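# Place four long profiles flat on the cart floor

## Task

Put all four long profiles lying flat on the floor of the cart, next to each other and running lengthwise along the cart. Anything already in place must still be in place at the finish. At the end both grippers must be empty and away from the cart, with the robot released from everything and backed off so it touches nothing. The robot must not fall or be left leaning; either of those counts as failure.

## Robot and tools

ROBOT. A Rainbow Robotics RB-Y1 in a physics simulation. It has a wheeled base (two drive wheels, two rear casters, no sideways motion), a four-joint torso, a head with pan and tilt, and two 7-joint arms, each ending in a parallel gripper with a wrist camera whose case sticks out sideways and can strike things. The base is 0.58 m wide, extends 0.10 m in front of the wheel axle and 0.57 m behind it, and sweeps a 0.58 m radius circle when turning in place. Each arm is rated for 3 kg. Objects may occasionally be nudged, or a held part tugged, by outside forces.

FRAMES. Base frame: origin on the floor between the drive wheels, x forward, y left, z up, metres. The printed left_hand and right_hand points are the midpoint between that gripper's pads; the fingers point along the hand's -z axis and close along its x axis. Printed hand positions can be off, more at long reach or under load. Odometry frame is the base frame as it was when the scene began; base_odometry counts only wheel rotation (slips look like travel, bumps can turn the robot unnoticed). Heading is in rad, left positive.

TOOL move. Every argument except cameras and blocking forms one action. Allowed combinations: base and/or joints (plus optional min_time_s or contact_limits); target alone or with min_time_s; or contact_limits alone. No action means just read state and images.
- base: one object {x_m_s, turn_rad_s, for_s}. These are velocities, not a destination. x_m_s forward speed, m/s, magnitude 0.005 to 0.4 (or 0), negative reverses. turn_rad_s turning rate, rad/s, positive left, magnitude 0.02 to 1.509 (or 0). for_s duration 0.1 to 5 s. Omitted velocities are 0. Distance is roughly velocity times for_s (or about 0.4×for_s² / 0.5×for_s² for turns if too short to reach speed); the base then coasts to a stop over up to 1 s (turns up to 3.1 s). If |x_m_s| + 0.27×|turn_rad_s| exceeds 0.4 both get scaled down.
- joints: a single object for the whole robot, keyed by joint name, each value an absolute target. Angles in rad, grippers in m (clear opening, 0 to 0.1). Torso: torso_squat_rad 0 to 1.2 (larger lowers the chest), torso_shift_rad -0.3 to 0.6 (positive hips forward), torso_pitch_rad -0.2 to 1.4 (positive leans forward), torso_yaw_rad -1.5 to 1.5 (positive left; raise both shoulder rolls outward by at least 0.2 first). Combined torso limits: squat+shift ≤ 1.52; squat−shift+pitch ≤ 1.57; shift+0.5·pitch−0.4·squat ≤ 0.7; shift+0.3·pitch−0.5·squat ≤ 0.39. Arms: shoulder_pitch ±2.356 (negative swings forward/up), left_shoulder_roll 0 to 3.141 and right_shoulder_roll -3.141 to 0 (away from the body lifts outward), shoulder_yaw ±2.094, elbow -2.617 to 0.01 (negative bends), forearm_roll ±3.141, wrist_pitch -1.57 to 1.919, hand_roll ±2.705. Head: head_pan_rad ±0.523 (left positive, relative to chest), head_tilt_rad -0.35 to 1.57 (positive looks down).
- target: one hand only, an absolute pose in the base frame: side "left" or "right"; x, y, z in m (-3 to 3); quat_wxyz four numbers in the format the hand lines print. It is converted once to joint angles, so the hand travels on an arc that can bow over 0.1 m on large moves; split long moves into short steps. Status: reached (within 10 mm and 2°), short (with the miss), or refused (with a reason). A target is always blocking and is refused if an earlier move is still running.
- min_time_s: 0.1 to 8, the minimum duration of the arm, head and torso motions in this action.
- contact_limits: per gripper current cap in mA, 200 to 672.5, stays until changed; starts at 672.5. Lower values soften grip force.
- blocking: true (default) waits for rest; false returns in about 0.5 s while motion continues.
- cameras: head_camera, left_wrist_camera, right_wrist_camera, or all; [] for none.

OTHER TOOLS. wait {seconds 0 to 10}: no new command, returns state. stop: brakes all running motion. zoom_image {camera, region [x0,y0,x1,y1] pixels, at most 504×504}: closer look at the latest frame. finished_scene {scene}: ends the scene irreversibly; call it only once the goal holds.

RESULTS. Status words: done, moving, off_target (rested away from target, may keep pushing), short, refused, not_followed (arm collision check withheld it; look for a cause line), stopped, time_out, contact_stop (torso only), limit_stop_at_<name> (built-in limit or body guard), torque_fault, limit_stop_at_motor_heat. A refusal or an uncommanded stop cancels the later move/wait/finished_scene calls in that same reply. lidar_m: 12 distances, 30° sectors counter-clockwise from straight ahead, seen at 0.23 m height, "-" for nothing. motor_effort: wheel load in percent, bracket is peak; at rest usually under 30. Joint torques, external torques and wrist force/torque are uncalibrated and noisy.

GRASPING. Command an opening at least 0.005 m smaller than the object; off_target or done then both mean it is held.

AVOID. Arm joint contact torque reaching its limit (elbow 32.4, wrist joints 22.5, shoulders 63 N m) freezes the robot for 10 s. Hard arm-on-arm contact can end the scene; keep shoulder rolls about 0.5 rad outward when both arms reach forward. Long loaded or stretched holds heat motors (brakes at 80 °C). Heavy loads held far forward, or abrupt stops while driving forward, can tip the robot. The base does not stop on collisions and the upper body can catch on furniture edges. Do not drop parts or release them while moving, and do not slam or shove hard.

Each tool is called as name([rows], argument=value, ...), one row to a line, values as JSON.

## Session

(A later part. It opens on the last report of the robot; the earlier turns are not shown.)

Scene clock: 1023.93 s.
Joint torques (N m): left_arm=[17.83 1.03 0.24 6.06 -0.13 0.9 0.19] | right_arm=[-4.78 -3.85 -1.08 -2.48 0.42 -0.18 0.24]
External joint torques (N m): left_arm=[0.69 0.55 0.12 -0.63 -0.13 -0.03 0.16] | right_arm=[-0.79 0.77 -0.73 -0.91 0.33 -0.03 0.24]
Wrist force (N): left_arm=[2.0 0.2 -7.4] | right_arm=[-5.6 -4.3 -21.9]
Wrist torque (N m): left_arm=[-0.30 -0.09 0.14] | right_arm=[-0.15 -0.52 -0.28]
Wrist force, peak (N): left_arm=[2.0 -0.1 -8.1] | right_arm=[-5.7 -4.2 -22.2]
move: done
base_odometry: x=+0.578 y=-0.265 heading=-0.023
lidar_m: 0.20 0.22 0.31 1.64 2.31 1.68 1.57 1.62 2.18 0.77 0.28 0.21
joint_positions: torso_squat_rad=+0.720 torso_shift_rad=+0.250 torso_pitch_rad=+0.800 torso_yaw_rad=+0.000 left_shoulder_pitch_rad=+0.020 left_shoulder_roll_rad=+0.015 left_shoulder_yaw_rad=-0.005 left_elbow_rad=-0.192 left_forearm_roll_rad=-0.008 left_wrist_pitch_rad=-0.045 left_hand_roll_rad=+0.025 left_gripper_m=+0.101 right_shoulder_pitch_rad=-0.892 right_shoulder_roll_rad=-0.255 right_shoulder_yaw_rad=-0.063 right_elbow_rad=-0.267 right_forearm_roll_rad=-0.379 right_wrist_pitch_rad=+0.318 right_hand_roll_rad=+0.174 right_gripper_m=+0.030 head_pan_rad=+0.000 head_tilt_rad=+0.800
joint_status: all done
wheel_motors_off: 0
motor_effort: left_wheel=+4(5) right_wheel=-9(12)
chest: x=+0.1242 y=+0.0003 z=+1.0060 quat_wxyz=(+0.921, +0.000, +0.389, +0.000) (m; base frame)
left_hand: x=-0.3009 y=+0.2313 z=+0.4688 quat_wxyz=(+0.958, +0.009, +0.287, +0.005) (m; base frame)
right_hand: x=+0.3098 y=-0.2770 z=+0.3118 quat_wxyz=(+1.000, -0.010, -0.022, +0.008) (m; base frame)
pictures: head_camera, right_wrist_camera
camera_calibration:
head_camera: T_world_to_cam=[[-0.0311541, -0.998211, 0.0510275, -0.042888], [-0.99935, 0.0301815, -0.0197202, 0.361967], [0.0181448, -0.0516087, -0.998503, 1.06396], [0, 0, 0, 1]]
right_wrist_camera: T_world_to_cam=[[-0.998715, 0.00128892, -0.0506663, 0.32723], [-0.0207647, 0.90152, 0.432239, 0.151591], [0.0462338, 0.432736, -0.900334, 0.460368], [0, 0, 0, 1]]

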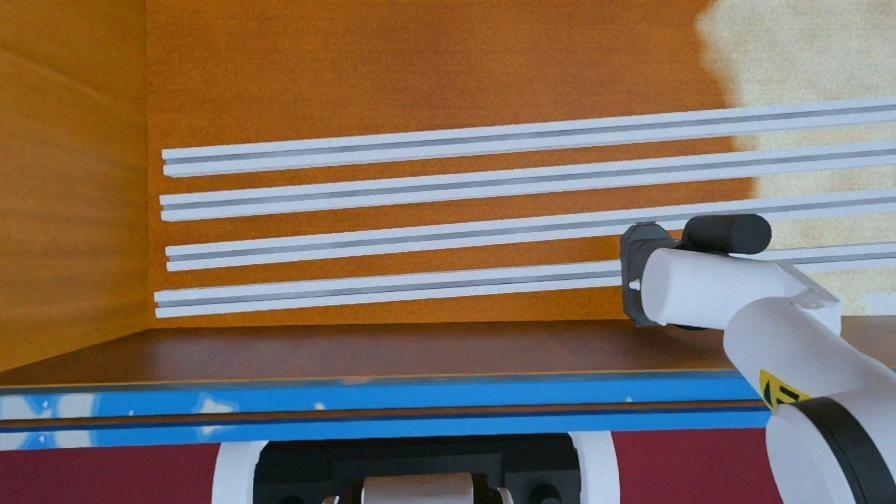

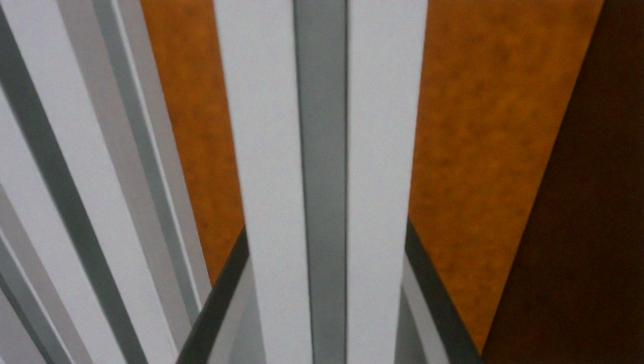

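move(joints={"torso_squat_rad":0.742}, min_time_s=1.5, cameras=[])

move(joints={"torso_squat_rad":0.751}, min_time_s=1, cameras=["right_wrist_camera","head_camera"])

Scene clock: 1030.33 s.
Joint torques (N m): left_arm=[17.26 0.89 -0.43 6.23 -0.31 1.13 0.19] | right_arm=[-1.75 -3.24 -1.03 -1.74 0 -0.49 -0.02]
External joint torques (N m): left_arm=[0.13 0.4 -0.55 -0.46 -0.31 0.2 0.16] | right_arm=[2.25 1.38 -0.69 -0.16 -0.09 -0.34 -0.02]
Wrist force (N): left_arm=[2.0 -0.1 -7.8] | right_arm=[-7.4 -4.4 -12.1]
Wrist torque (N m): left_arm=[-0.28 -0.09 0.16] | right_arm=[-0.31 -0.25 -0.37]
Wrist force, peak (N): left_arm=[2.2 0.2 -7.9] | right_arm=[-6.1 -4.2 -22.3]
move: done
base_odometry: x=+0.578 y=-0.265 heading=-0.023
lidar_m: 0.19 0.21 0.30 1.63 2.32 1.67 1.57 1.62 2.19 0.78 0.29 0.21
joint_positions: torso_squat_rad=+0.742 torso_shift_rad=+0.250 torso_pitch_rad=+0.800 torso_yaw_rad=+0.000 left_shoulder_pitch_rad=+0.020 left_shoulder_roll_rad=+0.015 left_shoulder_yaw_rad=-0.005 left_elbow_rad=-0.192 left_forearm_roll_rad=-0.008 left_wrist_pitch_rad=-0.045 left_hand_roll_rad=+0.025 left_gripper_m=+0.101 right_shoulder_pitch_rad=-0.893 right_shoulder_roll_rad=-0.255 right_shoulder_yaw_rad=-0.063 right_elbow_rad=-0.267 right_forearm_roll_rad=-0.379 right_wrist_pitch_rad=+0.318 right_hand_roll_rad=+0.174 right_gripper_m=+0.030 head_pan_rad=+0.000 head_tilt_rad=+0.800
joint_status: all done
wheel_motors_off: 0
motor_effort: left_wheel=+4(5) right_wheel=-10(11)
chest: x=+0.1216 y=+0.0003 z=+0.9961 quat_wxyz=(+0.921, +0.000, +0.389, +0.000) (m; base frame)
left_hand: x=-0.3033 y=+0.2313 z=+0.4588 quat_wxyz=(+0.958, +0.009, +0.287, +0.005) (m; base frame)
right_hand: x=+0.3079 y=-0.2769 z=+0.3020 quat_wxyz=(+1.000, -0.010, -0.022, +0.008) (m; base frame)
pictures: none

Scene clock: 1031.63 s.
Joint torques (N m): left_arm=[17.64 0.95 -0.5 6.35 -0.09 1.13 0.05] | right_arm=[3.27 -2.74 -1.27 -2.08 -0.34 -10.14 0.06]
External joint torques (N m): left_arm=[0.57 0.52 -0.61 -0.31 -0.08 0.19 0.02] | right_arm=[7.39 1.96 -0.92 -0.46 -0.44 -9.98 0.05]
Wrist force (N): left_arm=[1.9 -0.3 -7.8] | right_arm=[-26.8 7.3 127.0]
Wrist torque (N m): left_arm=[-0.25 -0.10 0.14] | right_arm=[1.02 3.30 -0.47]
Wrist force, peak (N): left_arm=[2.1 -0.2 -7.9] | right_arm=[-26.7 7.1 128.8]
move: done
base_odometry: x=+0.578 y=-0.265 heading=-0.023
lidar_m: 0.20 0.22 0.30 1.62 2.31 1.67 1.57 1.63 2.19 0.75 0.29 0.21
joint_positions: torso_squat_rad=+0.751 torso_shift_rad=+0.249 torso_pitch_rad=+0.797 torso_yaw_rad=-0.001 left_shoulder_pitch_rad=+0.020 left_shoulder_roll_rad=+0.015 left_shoulder_yaw_rad=-0.005 left_elbow_rad=-0.192 left_forearm_roll_rad=-0.008 left_wrist_pitch_rad=-0.045 left_hand_roll_rad=+0.025 left_gripper_m=+0.101 right_shoulder_pitch_rad=-0.894 right_shoulder_roll_rad=-0.256 right_shoulder_yaw_rad=-0.063 right_elbow_rad=-0.267 right_forearm_roll_rad=-0.379 right_wrist_pitch_rad=+0.320 right_hand_roll_rad=+0.174 right_gripper_m=+0.029 head_pan_rad=+0.000 head_tilt_rad=+0.800
joint_status: all done
wheel_motors_off: 0
motor_effort: left_wheel=+4(5) right_wheel=-10(12)
chest: x=+0.1192 y=+0.0009 z=+0.9927 quat_wxyz=(+0.922, -0.001, +0.388, +0.000) (m; base frame)
left_hand: x=-0.3040 y=+0.2310 z=+0.4537 quat_wxyz=(+0.958, +0.008, +0.285, +0.005) (m; base frame)
right_hand: x=+0.3081 y=-0.2772 z=+0.2999 quat_wxyz=(+1.000, -0.010, -0.023, +0.008) (m; base frame)
pictures: head_camera, right_wrist_camera
camera_calibration:
head_camera: T_world_to_cam=[[-0.0313109, -0.998123, 0.0526256, -0.0432703], [-0.999277, 0.030123, -0.0232178, 0.360151], [0.0215889, -0.0533145, -0.998344, 1.05026], [0, 0, 0, 1]]
right_wrist_camera: T_world_to_cam=[[-0.998559, 0.000551212, -0.0536539, 0.325587], [-0.0226711, 0.901971, 0.431201, 0.157879], [0.0486319, 0.431796, -0.900659, 0.448855], [0, 0, 0, 1]]

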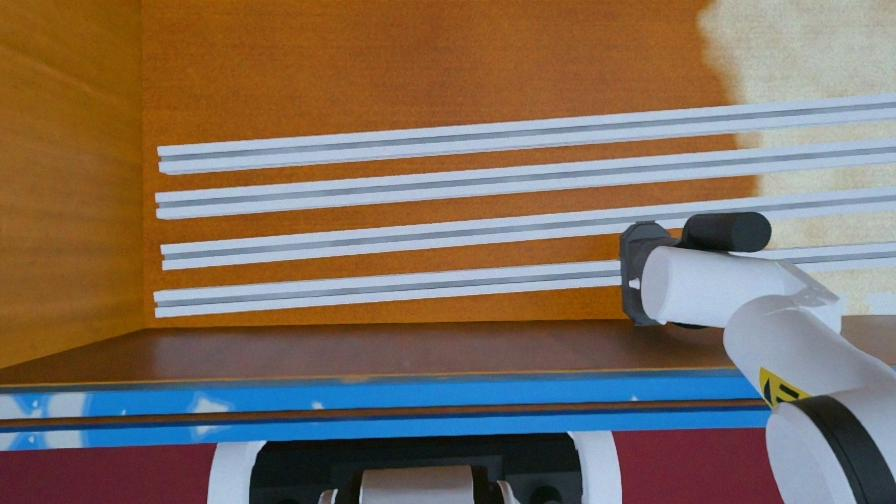

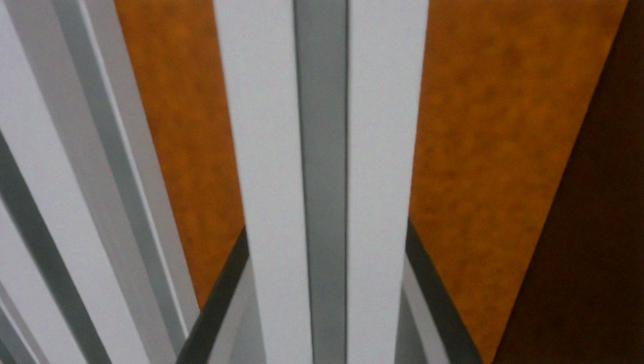

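Too firm; ease up then open.

move(joints={"torso_squat_rad":0.743}, min_time_s=1, cameras=[])

move(joints={"right_gripper_m":0.046}, cameras=["right_wrist_camera","head_camera"])

Scene clock: 1035.93 s.
Joint torques (N m): left_arm=[17.65 1.02 -0.2 6.14 0.07 0.95 0.08] | right_arm=[-0.35 -2.74 -1.17 -1.97 -0.41 -2.07 -0.11]
External joint torques (N m): left_arm=[0.52 0.55 -0.32 -0.55 0.07 0.01 0.05] | right_arm=[3.66 1.9 -0.82 -0.39 -0.5 -1.92 -0.11]
Wrist force (N): left_arm=[1.8 0.1 -8.0] | right_arm=[-8.6 -3.9 9.7]
Wrist torque (N m): left_arm=[-0.29 -0.10 0.13] | right_arm=[0.07 0.25 -0.31]
Wrist force, peak (N): left_arm=[1.9 -0.2 -8.0] | right_arm=[-26.6 7.3 127.9]
move: done
base_odometry: x=+0.578 y=-0.265 heading=-0.023
lidar_m: 0.19 0.21 0.30 1.63 2.32 1.66 1.58 1.63 2.18 0.77 0.29 0.21
joint_positions: torso_squat_rad=+0.743 torso_shift_rad=+0.250 torso_pitch_rad=+0.800 torso_yaw_rad=+0.000 left_shoulder_pitch_rad=+0.020 left_shoulder_roll_rad=+0.015 left_shoulder_yaw_rad=-0.005 left_elbow_rad=-0.192 left_forearm_roll_rad=-0.008 left_wrist_pitch_rad=-0.045 left_hand_roll_rad=+0.025 left_gripper_m=+0.101 right_shoulder_pitch_rad=-0.893 right_shoulder_roll_rad=-0.256 right_shoulder_yaw_rad=-0.063 right_elbow_rad=-0.267 right_forearm_roll_rad=-0.379 right_wrist_pitch_rad=+0.318 right_hand_roll_rad=+0.174 right_gripper_m=+0.030 head_pan_rad=+0.000 head_tilt_rad=+0.800
joint_status: all done
wheel_motors_off: 0
motor_effort: left_wheel=+5(5) right_wheel=-9(12)
chest: x=+0.1214 y=+0.0005 z=+0.9956 quat_wxyz=(+0.921, -0.001, +0.389, +0.000) (m; base frame)
left_hand: x=-0.3035 y=+0.2312 z=+0.4581 quat_wxyz=(+0.958, +0.009, +0.287, +0.005) (m; base frame)
right_hand: x=+0.3079 y=-0.2770 z=+0.3018 quat_wxyz=(+1.000, -0.010, -0.022, +0.008) (m; base frame)
pictures: none

Scene clock: 1036.60 s.
Joint torques (N m): left_arm=[17.45 0.53 -0.14 6.34 -0.14 1.16 0.29] | right_arm=[2.84 -2.45 -0.33 3.01 0.2 1.86 0.05]
External joint torques (N m): left_arm=[0.33 0.06 -0.25 -0.35 -0.13 0.23 0.26] | right_arm=[6.91 2.2 0.02 4.62 0.11 2.02 0.05]
Wrist force (N): left_arm=[1.9 0.0 -7.9] | right_arm=[4.5 -5.8 9.4]
Wrist torque (N m): left_arm=[-0.27 -0.10 0.14] | right_arm=[0.28 -0.16 -0.36]
Wrist force, peak (N): left_arm=[2.2 0.1 -8.1] | right_arm=[-8.3 -4.3 11.7]
move: done
base_odometry: x=+0.578 y=-0.265 heading=-0.023
lidar_m: 0.20 0.20 0.29 1.63 2.32 1.68 1.57 1.63 2.18 0.77 0.29 0.21
joint_positions: torso_squat_rad=+0.743 torso_shift_rad=+0.250 torso_pitch_rad=+0.800 torso_yaw_rad=+0.000 left_shoulder_pitch_rad=+0.020 left_shoulder_roll_rad=+0.015 left_shoulder_yaw_rad=-0.005 left_elbow_rad=-0.192 left_forearm_roll_rad=-0.008 left_wrist_pitch_rad=-0.045 left_hand_roll_rad=+0.025 left_gripper_m=+0.101 right_shoulder_pitch_rad=-0.894 right_shoulder_roll_rad=-0.256 right_shoulder_yaw_rad=-0.063 right_elbow_rad=-0.268 right_forearm_roll_rad=-0.379 right_wrist_pitch_rad=+0.317 right_hand_roll_rad=+0.174 right_gripper_m=+0.046 head_pan_rad=+0.000 head_tilt_rad=+0.800
joint_status: all done
wheel_motors_off: 0
motor_effort: left_wheel=+5(6) right_wheel=-9(11)
chest: x=+0.1213 y=+0.0005 z=+0.9957 quat_wxyz=(+0.921, -0.001, +0.389, +0.000) (m; base frame)
left_hand: x=-0.3034 y=+0.2312 z=+0.4581 quat_wxyz=(+0.958, +0.009, +0.287, +0.005) (m; base frame)
right_hand: x=+0.3095 y=-0.2769 z=+0.3021 quat_wxyz=(+1.000, -0.010, -0.024, +0.008) (m; base frame)
pictures: head_camera, right_wrist_camera
camera_calibration:
head_camera: T_world_to_cam=[[-0.0311974, -0.998183, 0.051545, -0.0427361], [-0.999337, 0.0301826, -0.0203507, 0.359476], [0.018758, -0.0521457, -0.998463, 1.05361], [0, 0, 0, 1]]
right_wrist_camera: T_world_to_cam=[[-0.998484, 0.000771021, -0.0550299, 0.327581], [-0.0231126, 0.901579, 0.431996, 0.156467], [0.0499469, 0.432613, -0.900195, 0.450338], [0, 0, 0, 1]]

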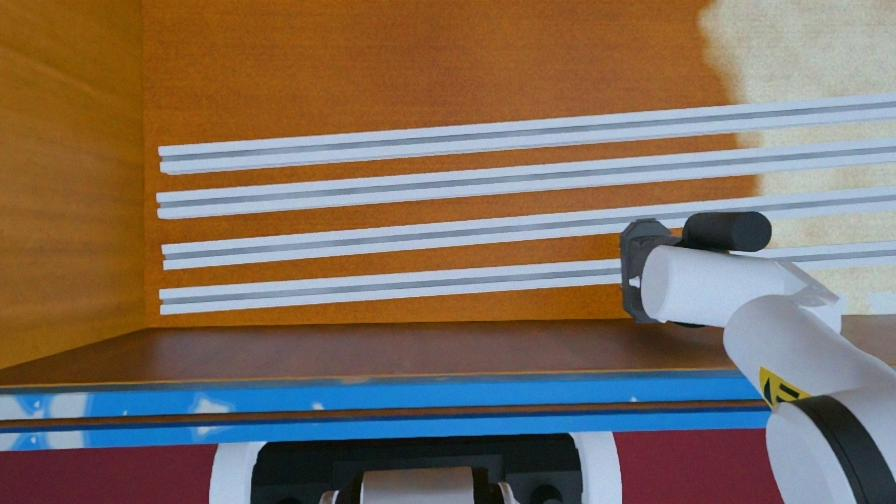

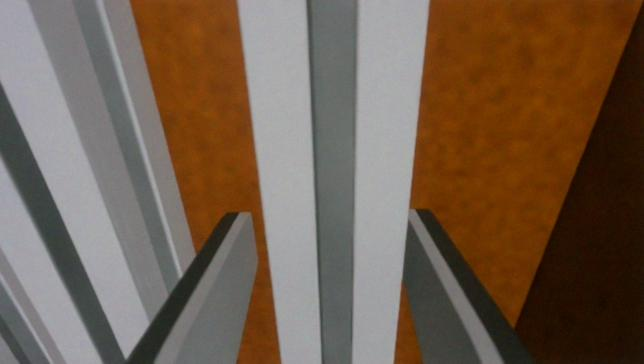

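move(joints={"torso_shift_rad":0.24}, min_time_s=1, cameras=["right_wrist_camera"])

Scene clock: 1041.93 s.
Joint torques (N m): left_arm=[17.79 0.82 0.73 6.51 -0.08 1.06 0.22] | right_arm=[12.7 -0.33 -0.28 6.62 -1.1 0.21 -0.01]
External joint torques (N m): left_arm=[0.64 0.34 0.61 -0.18 -0.07 0.12 0.19] | right_arm=[16.82 4.31 0.06 8.26 -1.2 0.37 -0.02]
Wrist force (N): left_arm=[2.1 0.1 -7.8] | right_arm=[-5.3 -4.6 -12.4]
Wrist torque (N m): left_arm=[-0.30 -0.06 0.13] | right_arm=[0.18 -0.54 -0.32]
Wrist force, peak (N): left_arm=[2.0 -0.1 -8.1] | right_arm=[-5.3 -4.8 -12.6]
move: done
base_odometry: x=+0.578 y=-0.265 heading=-0.023
lidar_m: 0.20 0.21 0.29 1.64 2.31 1.66 1.57 1.62 2.19 0.76 0.29 0.21
joint_positions: torso_squat_rad=+0.743 torso_shift_rad=+0.240 torso_pitch_rad=+0.800 torso_yaw_rad=+0.000 left_shoulder_pitch_rad=+0.020 left_shoulder_roll_rad=+0.015 left_shoulder_yaw_rad=-0.005 left_elbow_rad=-0.192 left_forearm_roll_rad=-0.008 left_wrist_pitch_rad=-0.045 left_hand_roll_rad=+0.025 left_gripper_m=+0.101 right_shoulder_pitch_rad=-0.897 right_shoulder_roll_rad=-0.256 right_shoulder_yaw_rad=-0.063 right_elbow_rad=-0.269 right_forearm_roll_rad=-0.379 right_wrist_pitch_rad=+0.318 right_hand_roll_rad=+0.174 right_gripper_m=+0.046 head_pan_rad=+0.000 head_tilt_rad=+0.800
joint_status: all done
wheel_motors_off: 0
motor_effort: left_wheel=+5(6) right_wheel=-17(21)
chest: x=+0.1168 y=+0.0003 z=+0.9967 quat_wxyz=(+0.921, +0.000, +0.390, +0.000) (m; base frame)
left_hand: x=-0.3084 y=+0.2312 z=+0.4596 quat_wxyz=(+0.958, +0.009, +0.287, +0.006) (m; base frame)
right_hand: x=+0.3067 y=-0.2763 z=+0.3032 quat_wxyz=(+1.000, -0.009, -0.025, +0.009) (m; base frame)
pictures: right_wrist_camera
camera_calibration:
right_wrist_camera: T_world_to_cam=[[-0.998367, -0.000475017, -0.0571304, 0.325103], [-0.0251885, 0.901195, 0.432682, 0.155742], [0.0512801, 0.433414, -0.899735, 0.450926], [0, 0, 0, 1]]

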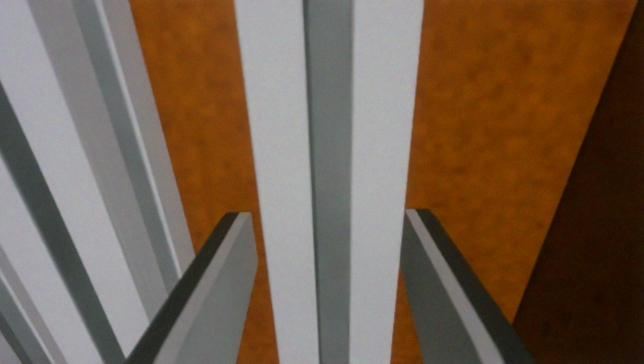

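move(joints={"torso_squat_rad":0.65,"torso_shift_rad":0.23}, min_time_s=2.5, cameras=["right_wrist_camera","head_camera"])

Scene clock: 1048.13 s.
Joint torques (N m): left_arm=[18.06 0.63 0.07 6.22 -0.26 1.38 0.27] | right_arm=[-3.32 -2.98 -0.03 -1.7 0.04 0.08 0.05]
External joint torques (N m): left_arm=[0.92 0.15 -0.05 -0.47 -0.26 0.44 0.24] | right_arm=[0.67 1.64 0.31 -0.12 -0.05 0.23 0.05]
Wrist force (N): left_arm=[1.5 0.1 -7.4] | right_arm=[-5.1 -4.4 -12.6]
Wrist torque (N m): left_arm=[-0.26 -0.14 0.12] | right_arm=[0.13 -0.51 -0.34]
Wrist force, peak (N): left_arm=[2.1 0.0 -8.1] | right_arm=[2.8 -4.6 -17.1]
move: done
base_odometry: x=+0.578 y=-0.265 heading=-0.023
lidar_m: 0.20 0.21 0.30 1.63 2.32 1.68 1.57 1.62 2.18 0.77 0.29 0.21
joint_positions: torso_squat_rad=+0.650 torso_shift_rad=+0.230 torso_pitch_rad=+0.800 torso_yaw_rad=+0.000 left_shoulder_pitch_rad=+0.020 left_shoulder_roll_rad=+0.015 left_shoulder_yaw_rad=-0.005 left_elbow_rad=-0.192 left_forearm_roll_rad=-0.008 left_wrist_pitch_rad=-0.045 left_hand_roll_rad=+0.025 left_gripper_m=+0.101 right_shoulder_pitch_rad=-0.893 right_shoulder_roll_rad=-0.256 right_shoulder_yaw_rad=-0.063 right_elbow_rad=-0.267 right_forearm_roll_rad=-0.379 right_wrist_pitch_rad=+0.318 right_hand_roll_rad=+0.174 right_gripper_m=+0.046 head_pan_rad=+0.000 head_tilt_rad=+0.800
joint_status: all done
wheel_motors_off: 0
motor_effort: left_wheel=+4(5) right_wheel=-11(21)
chest: x=+0.1211 y=+0.0003 z=+1.0386 quat_wxyz=(+0.921, +0.000, +0.390, +0.000) (m; base frame)
left_hand: x=-0.3041 y=+0.2312 z=+0.5014 quat_wxyz=(+0.958, +0.009, +0.287, +0.005) (m; base frame)
right_hand: x=+0.3070 y=-0.2770 z=+0.3445 quat_wxyz=(+1.000, -0.010, -0.022, +0.008) (m; base frame)
pictures: head_camera, right_wrist_camera
camera_calibration:
head_camera: T_world_to_cam=[[-0.0310809, -0.998212, 0.0510657, -0.0446651], [-0.999354, 0.0301126, -0.0196225, 0.359364], [0.0180497, -0.0516426, -0.998503, 1.09659], [0, 0, 0, 1]]
right_wrist_camera: T_world_to_cam=[[-0.99869, 0.00123583, -0.0511548, 0.326203], [-0.0210197, 0.901559, 0.432145, 0.137563], [0.0466532, 0.432654, -0.900352, 0.489776], [0, 0, 0, 1]]

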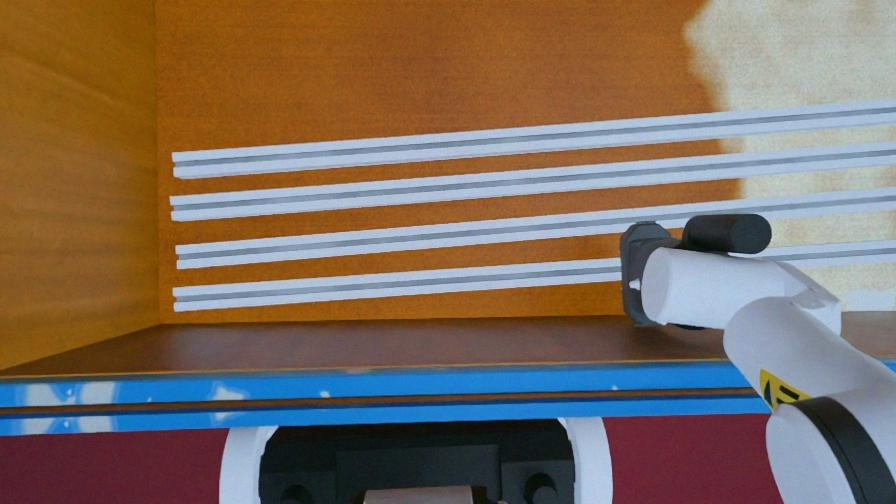

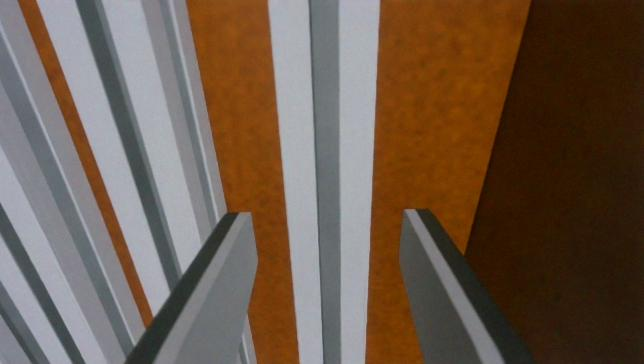

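move(joints={"torso_squat_rad":0.35}, cameras=[])

move(joints={"torso_pitch_rad":0.3}, cameras=[])

move(joints={"torso_pitch_rad":0,"torso_shift_rad":0}, cameras=["head_camera"])

Scene clock: 1053.97 s.
Joint torques (N m): left_arm=[18.04 1.28 -0.35 6.3 -0.35 1.08 0.2] | right_arm=[-3.49 -3.41 -0.15 -2.08 0.04 -0.17 -0.13]
External joint torques (N m): left_arm=[0.9 0.8 -0.47 -0.39 -0.35 0.15 0.17] | right_arm=[0.5 1.21 0.2 -0.5 -0.06 -0.02 -0.13]
Wrist force (N): left_arm=[1.7 0.6 -7.6] | right_arm=[-5.2 -4.5 -12.4]
Wrist torque (N m): left_arm=[-0.33 -0.10 0.15] | right_arm=[0.15 -0.49 -0.35]
Wrist force, peak (N): left_arm=[1.8 0.4 -7.9] | right_arm=[-5.1 -4.8 -12.8]
move: done
base_odometry: x=+0.578 y=-0.265 heading=-0.023
lidar_m: 0.20 0.21 0.30 1.64 2.31 1.67 1.58 1.63 2.18 0.76 0.29 0.21
joint_positions: torso_squat_rad=+0.350 torso_shift_rad=+0.230 torso_pitch_rad=+0.800 torso_yaw_rad=+0.000 left_shoulder_pitch_rad=+0.020 left_shoulder_roll_rad=+0.015 left_shoulder_yaw_rad=-0.005 left_elbow_rad=-0.192 left_forearm_roll_rad=-0.008 left_wrist_pitch_rad=-0.045 left_hand_roll_rad=+0.025 left_gripper_m=+0.101 right_shoulder_pitch_rad=-0.892 right_shoulder_roll_rad=-0.255 right_shoulder_yaw_rad=-0.063 right_elbow_rad=-0.267 right_forearm_roll_rad=-0.379 right_wrist_pitch_rad=+0.318 right_hand_roll_rad=+0.174 right_gripper_m=+0.046 head_pan_rad=+0.000 head_tilt_rad=+0.800
joint_status: all done
wheel_motors_off: 0
motor_effort: left_wheel=+7(8) right_wheel=-5(13)
chest: x=+0.1440 y=+0.0003 z=+1.1363 quat_wxyz=(+0.921, +0.000, +0.390, +0.000) (m; base frame)
left_hand: x=-0.2812 y=+0.2313 z=+0.5991 quat_wxyz=(+0.958, +0.009, +0.287, +0.005) (m; base frame)
right_hand: x=+0.3297 y=-0.2770 z=+0.4421 quat_wxyz=(+1.000, -0.010, -0.022, +0.008) (m; base frame)
pictures: none

Scene clock: 1056.40 s.
Joint torques (N m): left_arm=[6.55 0.43 -0.11 2.07 -0.07 0.36 0.37] | right_arm=[-15.79 -6.35 -0.31 -7.12 0.24 -1.08 -0.02]
External joint torques (N m): left_arm=[0.63 -0.11 -0.18 -0.21 -0.08 0.3 0.37] | right_arm=[0.78 1.21 0.12 -0.94 0.09 -0.03 -0.05]
Wrist force (N): left_arm=[-0.8 0.2 -8.1] | right_arm=[-8.0 -4.8 -11.6]
Wrist torque (N m): left_arm=[-0.28 -0.25 0.18] | right_arm=[0.18 -0.64 -0.35]
Wrist force, peak (N): left_arm=[-0.3 0.2 -8.6] | right_arm=[-8.3 -4.6 -11.6]
move: done
base_odometry: x=+0.578 y=-0.265 heading=-0.023
lidar_m: 0.20 0.21 0.29 1.64 2.32 1.67 1.58 1.63 2.18 0.76 0.28 0.21
joint_positions: torso_squat_rad=+0.350 torso_shift_rad=+0.230 torso_pitch_rad=+0.300 torso_yaw_rad=+0.000 left_shoulder_pitch_rad=+0.020 left_shoulder_roll_rad=+0.015 left_shoulder_yaw_rad=-0.005 left_elbow_rad=-0.192 left_forearm_roll_rad=-0.008 left_wrist_pitch_rad=-0.045 left_hand_roll_rad=+0.025 left_gripper_m=+0.101 right_shoulder_pitch_rad=-0.892 right_shoulder_roll_rad=-0.255 right_shoulder_yaw_rad=-0.063 right_elbow_rad=-0.267 right_forearm_roll_rad=-0.379 right_wrist_pitch_rad=+0.318 right_hand_roll_rad=+0.174 right_gripper_m=+0.046 head_pan_rad=+0.000 head_tilt_rad=+0.800
joint_status: all done
wheel_motors_off: 0
motor_effort: left_wheel=+7(8) right_wheel=-7(9)
chest: x=+0.0134 y=+0.0003 z=+1.2163 quat_wxyz=(+0.989, +0.000, +0.149, +0.000) (m; base frame)
left_hand: x=-0.1021 y=+0.2313 z=+0.5411 quat_wxyz=(+0.999, +0.007, +0.041, +0.007) (m; base frame)
right_hand: x=+0.5092 y=-0.2770 z=+0.6963 quat_wxyz=(+0.963, -0.012, -0.269, +0.005) (m; base frame)
pictures: none

Scene clock: 1058.87 s.
Joint torques (N m): left_arm=[-1.32 1.04 0.34 -1.1 -0.25 -0.39 0.35] | right_arm=[-21.39 -7.65 -0.71 -9.21 0.22 -1.58 0.05]
External joint torques (N m): left_arm=[0.38 0.53 0.3 -0.38 -0.25 0.11 0.36] | right_arm=[0.95 0.82 -0.27 -0.93 0.06 -0.11 0.01]
Wrist force (N): left_arm=[-2.7 0.7 -7.9] | right_arm=[-9.1 -4.0 -10.4]
Wrist torque (N m): left_arm=[-0.32 -0.36 0.20] | right_arm=[0.05 -0.71 -0.39]
Wrist force, peak (N): left_arm=[-1.9 0.4 -8.5] | right_arm=[-8.4 -4.7 -11.8]
move: done
base_odometry: x=+0.578 y=-0.265 heading=-0.023
lidar_m: 0.19 0.21 0.30 1.63 2.31 1.66 1.57 1.62 2.19 0.77 0.28 0.21
joint_positions: torso_squat_rad=+0.350 torso_shift_rad=+0.000 torso_pitch_rad=+0.000 torso_yaw_rad=+0.000 left_shoulder_pitch_rad=+0.020 left_shoulder_roll_rad=+0.015 left_shoulder_yaw_rad=-0.005 left_elbow_rad=-0.192 left_forearm_roll_rad=-0.008 left_wrist_pitch_rad=-0.045 left_hand_roll_rad=+0.025 left_gripper_m=+0.101 right_shoulder_pitch_rad=-0.892 right_shoulder_roll_rad=-0.255 right_shoulder_yaw_rad=-0.063 right_elbow_rad=-0.267 right_forearm_roll_rad=-0.379 right_wrist_pitch_rad=+0.318 right_hand_roll_rad=+0.174 right_gripper_m=+0.046 head_pan_rad=+0.000 head_tilt_rad=+0.800
joint_status: all done
wheel_motors_off: 0
motor_effort: left_wheel=+8(9) right_wheel=-7(9)
chest: x=-0.2280 y=+0.0003 z=+1.2475 quat_wxyz=(+1.000, +0.000, +0.000, +0.000) (m; base frame)
left_hand: x=-0.1388 y=+0.2313 z=+0.5683 quat_wxyz=(+0.994, +0.006, -0.109, +0.008) (m; base frame)
right_hand: x=+0.3994 y=-0.2770 z=+0.8972 quat_wxyz=(+0.912, -0.012, -0.410, +0.004) (m; base frame)
pictures: head_camera
camera_calibration:
head_camera: T_world_to_cam=[[-0.0582274, -0.998215, 0.0132842, -0.0252256], [-0.682039, 0.0300602, -0.730698, 0.973995], [0.728994, -0.051607, -0.682571, 1.07946], [0, 0, 0, 1]]

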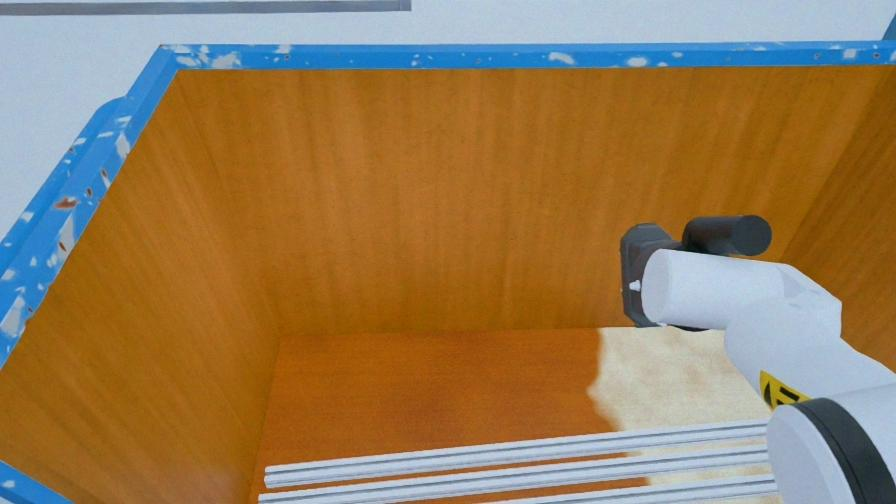

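move(base={"x_m_s":-0.25,"for_s":1.8}, cameras=["head_camera"])

finished_scene(scene=1)

Scene clock: 1063.80 s.
Joint torques (N m): left_arm=[-2.28 0.97 -0.1 -1.21 -0.18 -0.25 0.12] | right_arm=[-22.26 -7.67 0.05 -9.42 0.23 -1.61 -0.04]
External joint torques (N m): left_arm=[-0.58 0.46 -0.14 -0.5 -0.18 0.25 0.14] | right_arm=[0.08 0.8 0.48 -1.14 0.06 -0.14 -0.08]
Wrist force (N): left_arm=[-2.5 0.7 -8.3] | right_arm=[-9.0 -4.4 -10.2]
Wrist torque (N m): left_arm=[-0.32 -0.34 0.22] | right_arm=[0.10 -0.70 -0.39]
Wrist force, peak (N): left_arm=[-3.1 0.6 -8.4] | right_arm=[-9.2 -4.6 -10.7]
move: done
base_odometry: x=+0.128 y=-0.255 heading=-0.022
lidar_m: 0.65 0.68 1.17 4.86 1.67 1.20 1.12 1.17 1.57 4.05 0.92 0.68
base_status: done (sent for 1.8 of 1.8 s)
joint_positions: torso_squat_rad=+0.350 torso_shift_rad=+0.000 torso_pitch_rad=+0.000 torso_yaw_rad=+0.000 left_shoulder_pitch_rad=+0.020 left_shoulder_roll_rad=+0.015 left_shoulder_yaw_rad=-0.005 left_elbow_rad=-0.192 left_forearm_roll_rad=-0.008 left_wrist_pitch_rad=-0.045 left_hand_roll_rad=+0.025 left_gripper_m=+0.101 right_shoulder_pitch_rad=-0.892 right_shoulder_roll_rad=-0.255 right_shoulder_yaw_rad=-0.063 right_elbow_rad=-0.267 right_forearm_roll_rad=-0.379 right_wrist_pitch_rad=+0.318 right_hand_roll_rad=+0.174 right_gripper_m=+0.046 head_pan_rad=+0.000 head_tilt_rad=+0.800
wheel_motors_off: 0
motor_effort: left_wheel=+19(43) right_wheel=-18(37)
chest: x=-0.2280 y=+0.0003 z=+1.2475 quat_wxyz=(+1.000, +0.000, +0.000, +0.000) (m; base frame)
left_hand: x=-0.1389 y=+0.2313 z=+0.5682 quat_wxyz=(+0.994, +0.006, -0.109, +0.008) (m; base frame)
right_hand: x=+0.3993 y=-0.2769 z=+0.8971 quat_wxyz=(+0.912, -0.012, -0.410, +0.004) (m; base frame)
pictures: head_camera
camera_calibration:
head_camera: T_world_to_cam=[[-0.0582557, -0.998214, 0.0132624, -0.0252125], [-0.681969, 0.0300907, -0.730762, 0.97406], [0.729057, -0.0516156, -0.682504, 1.07942], [0, 0, 0, 1]]

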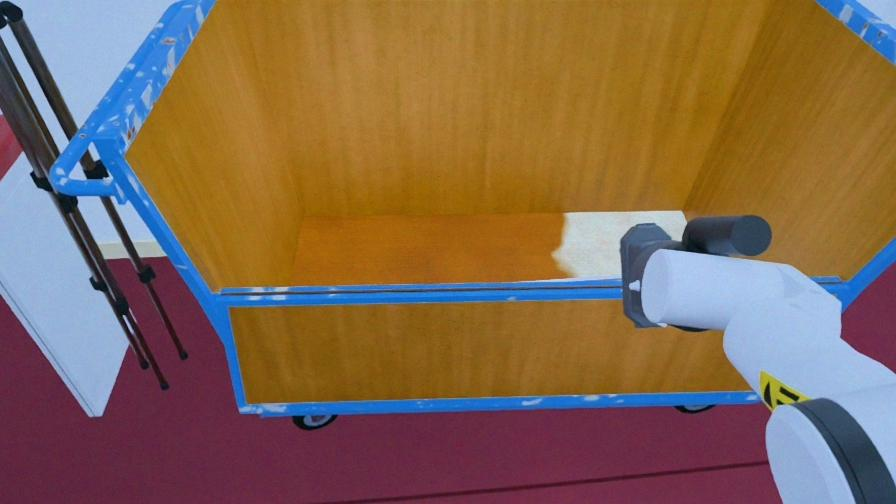

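The scene is finished: the task was done.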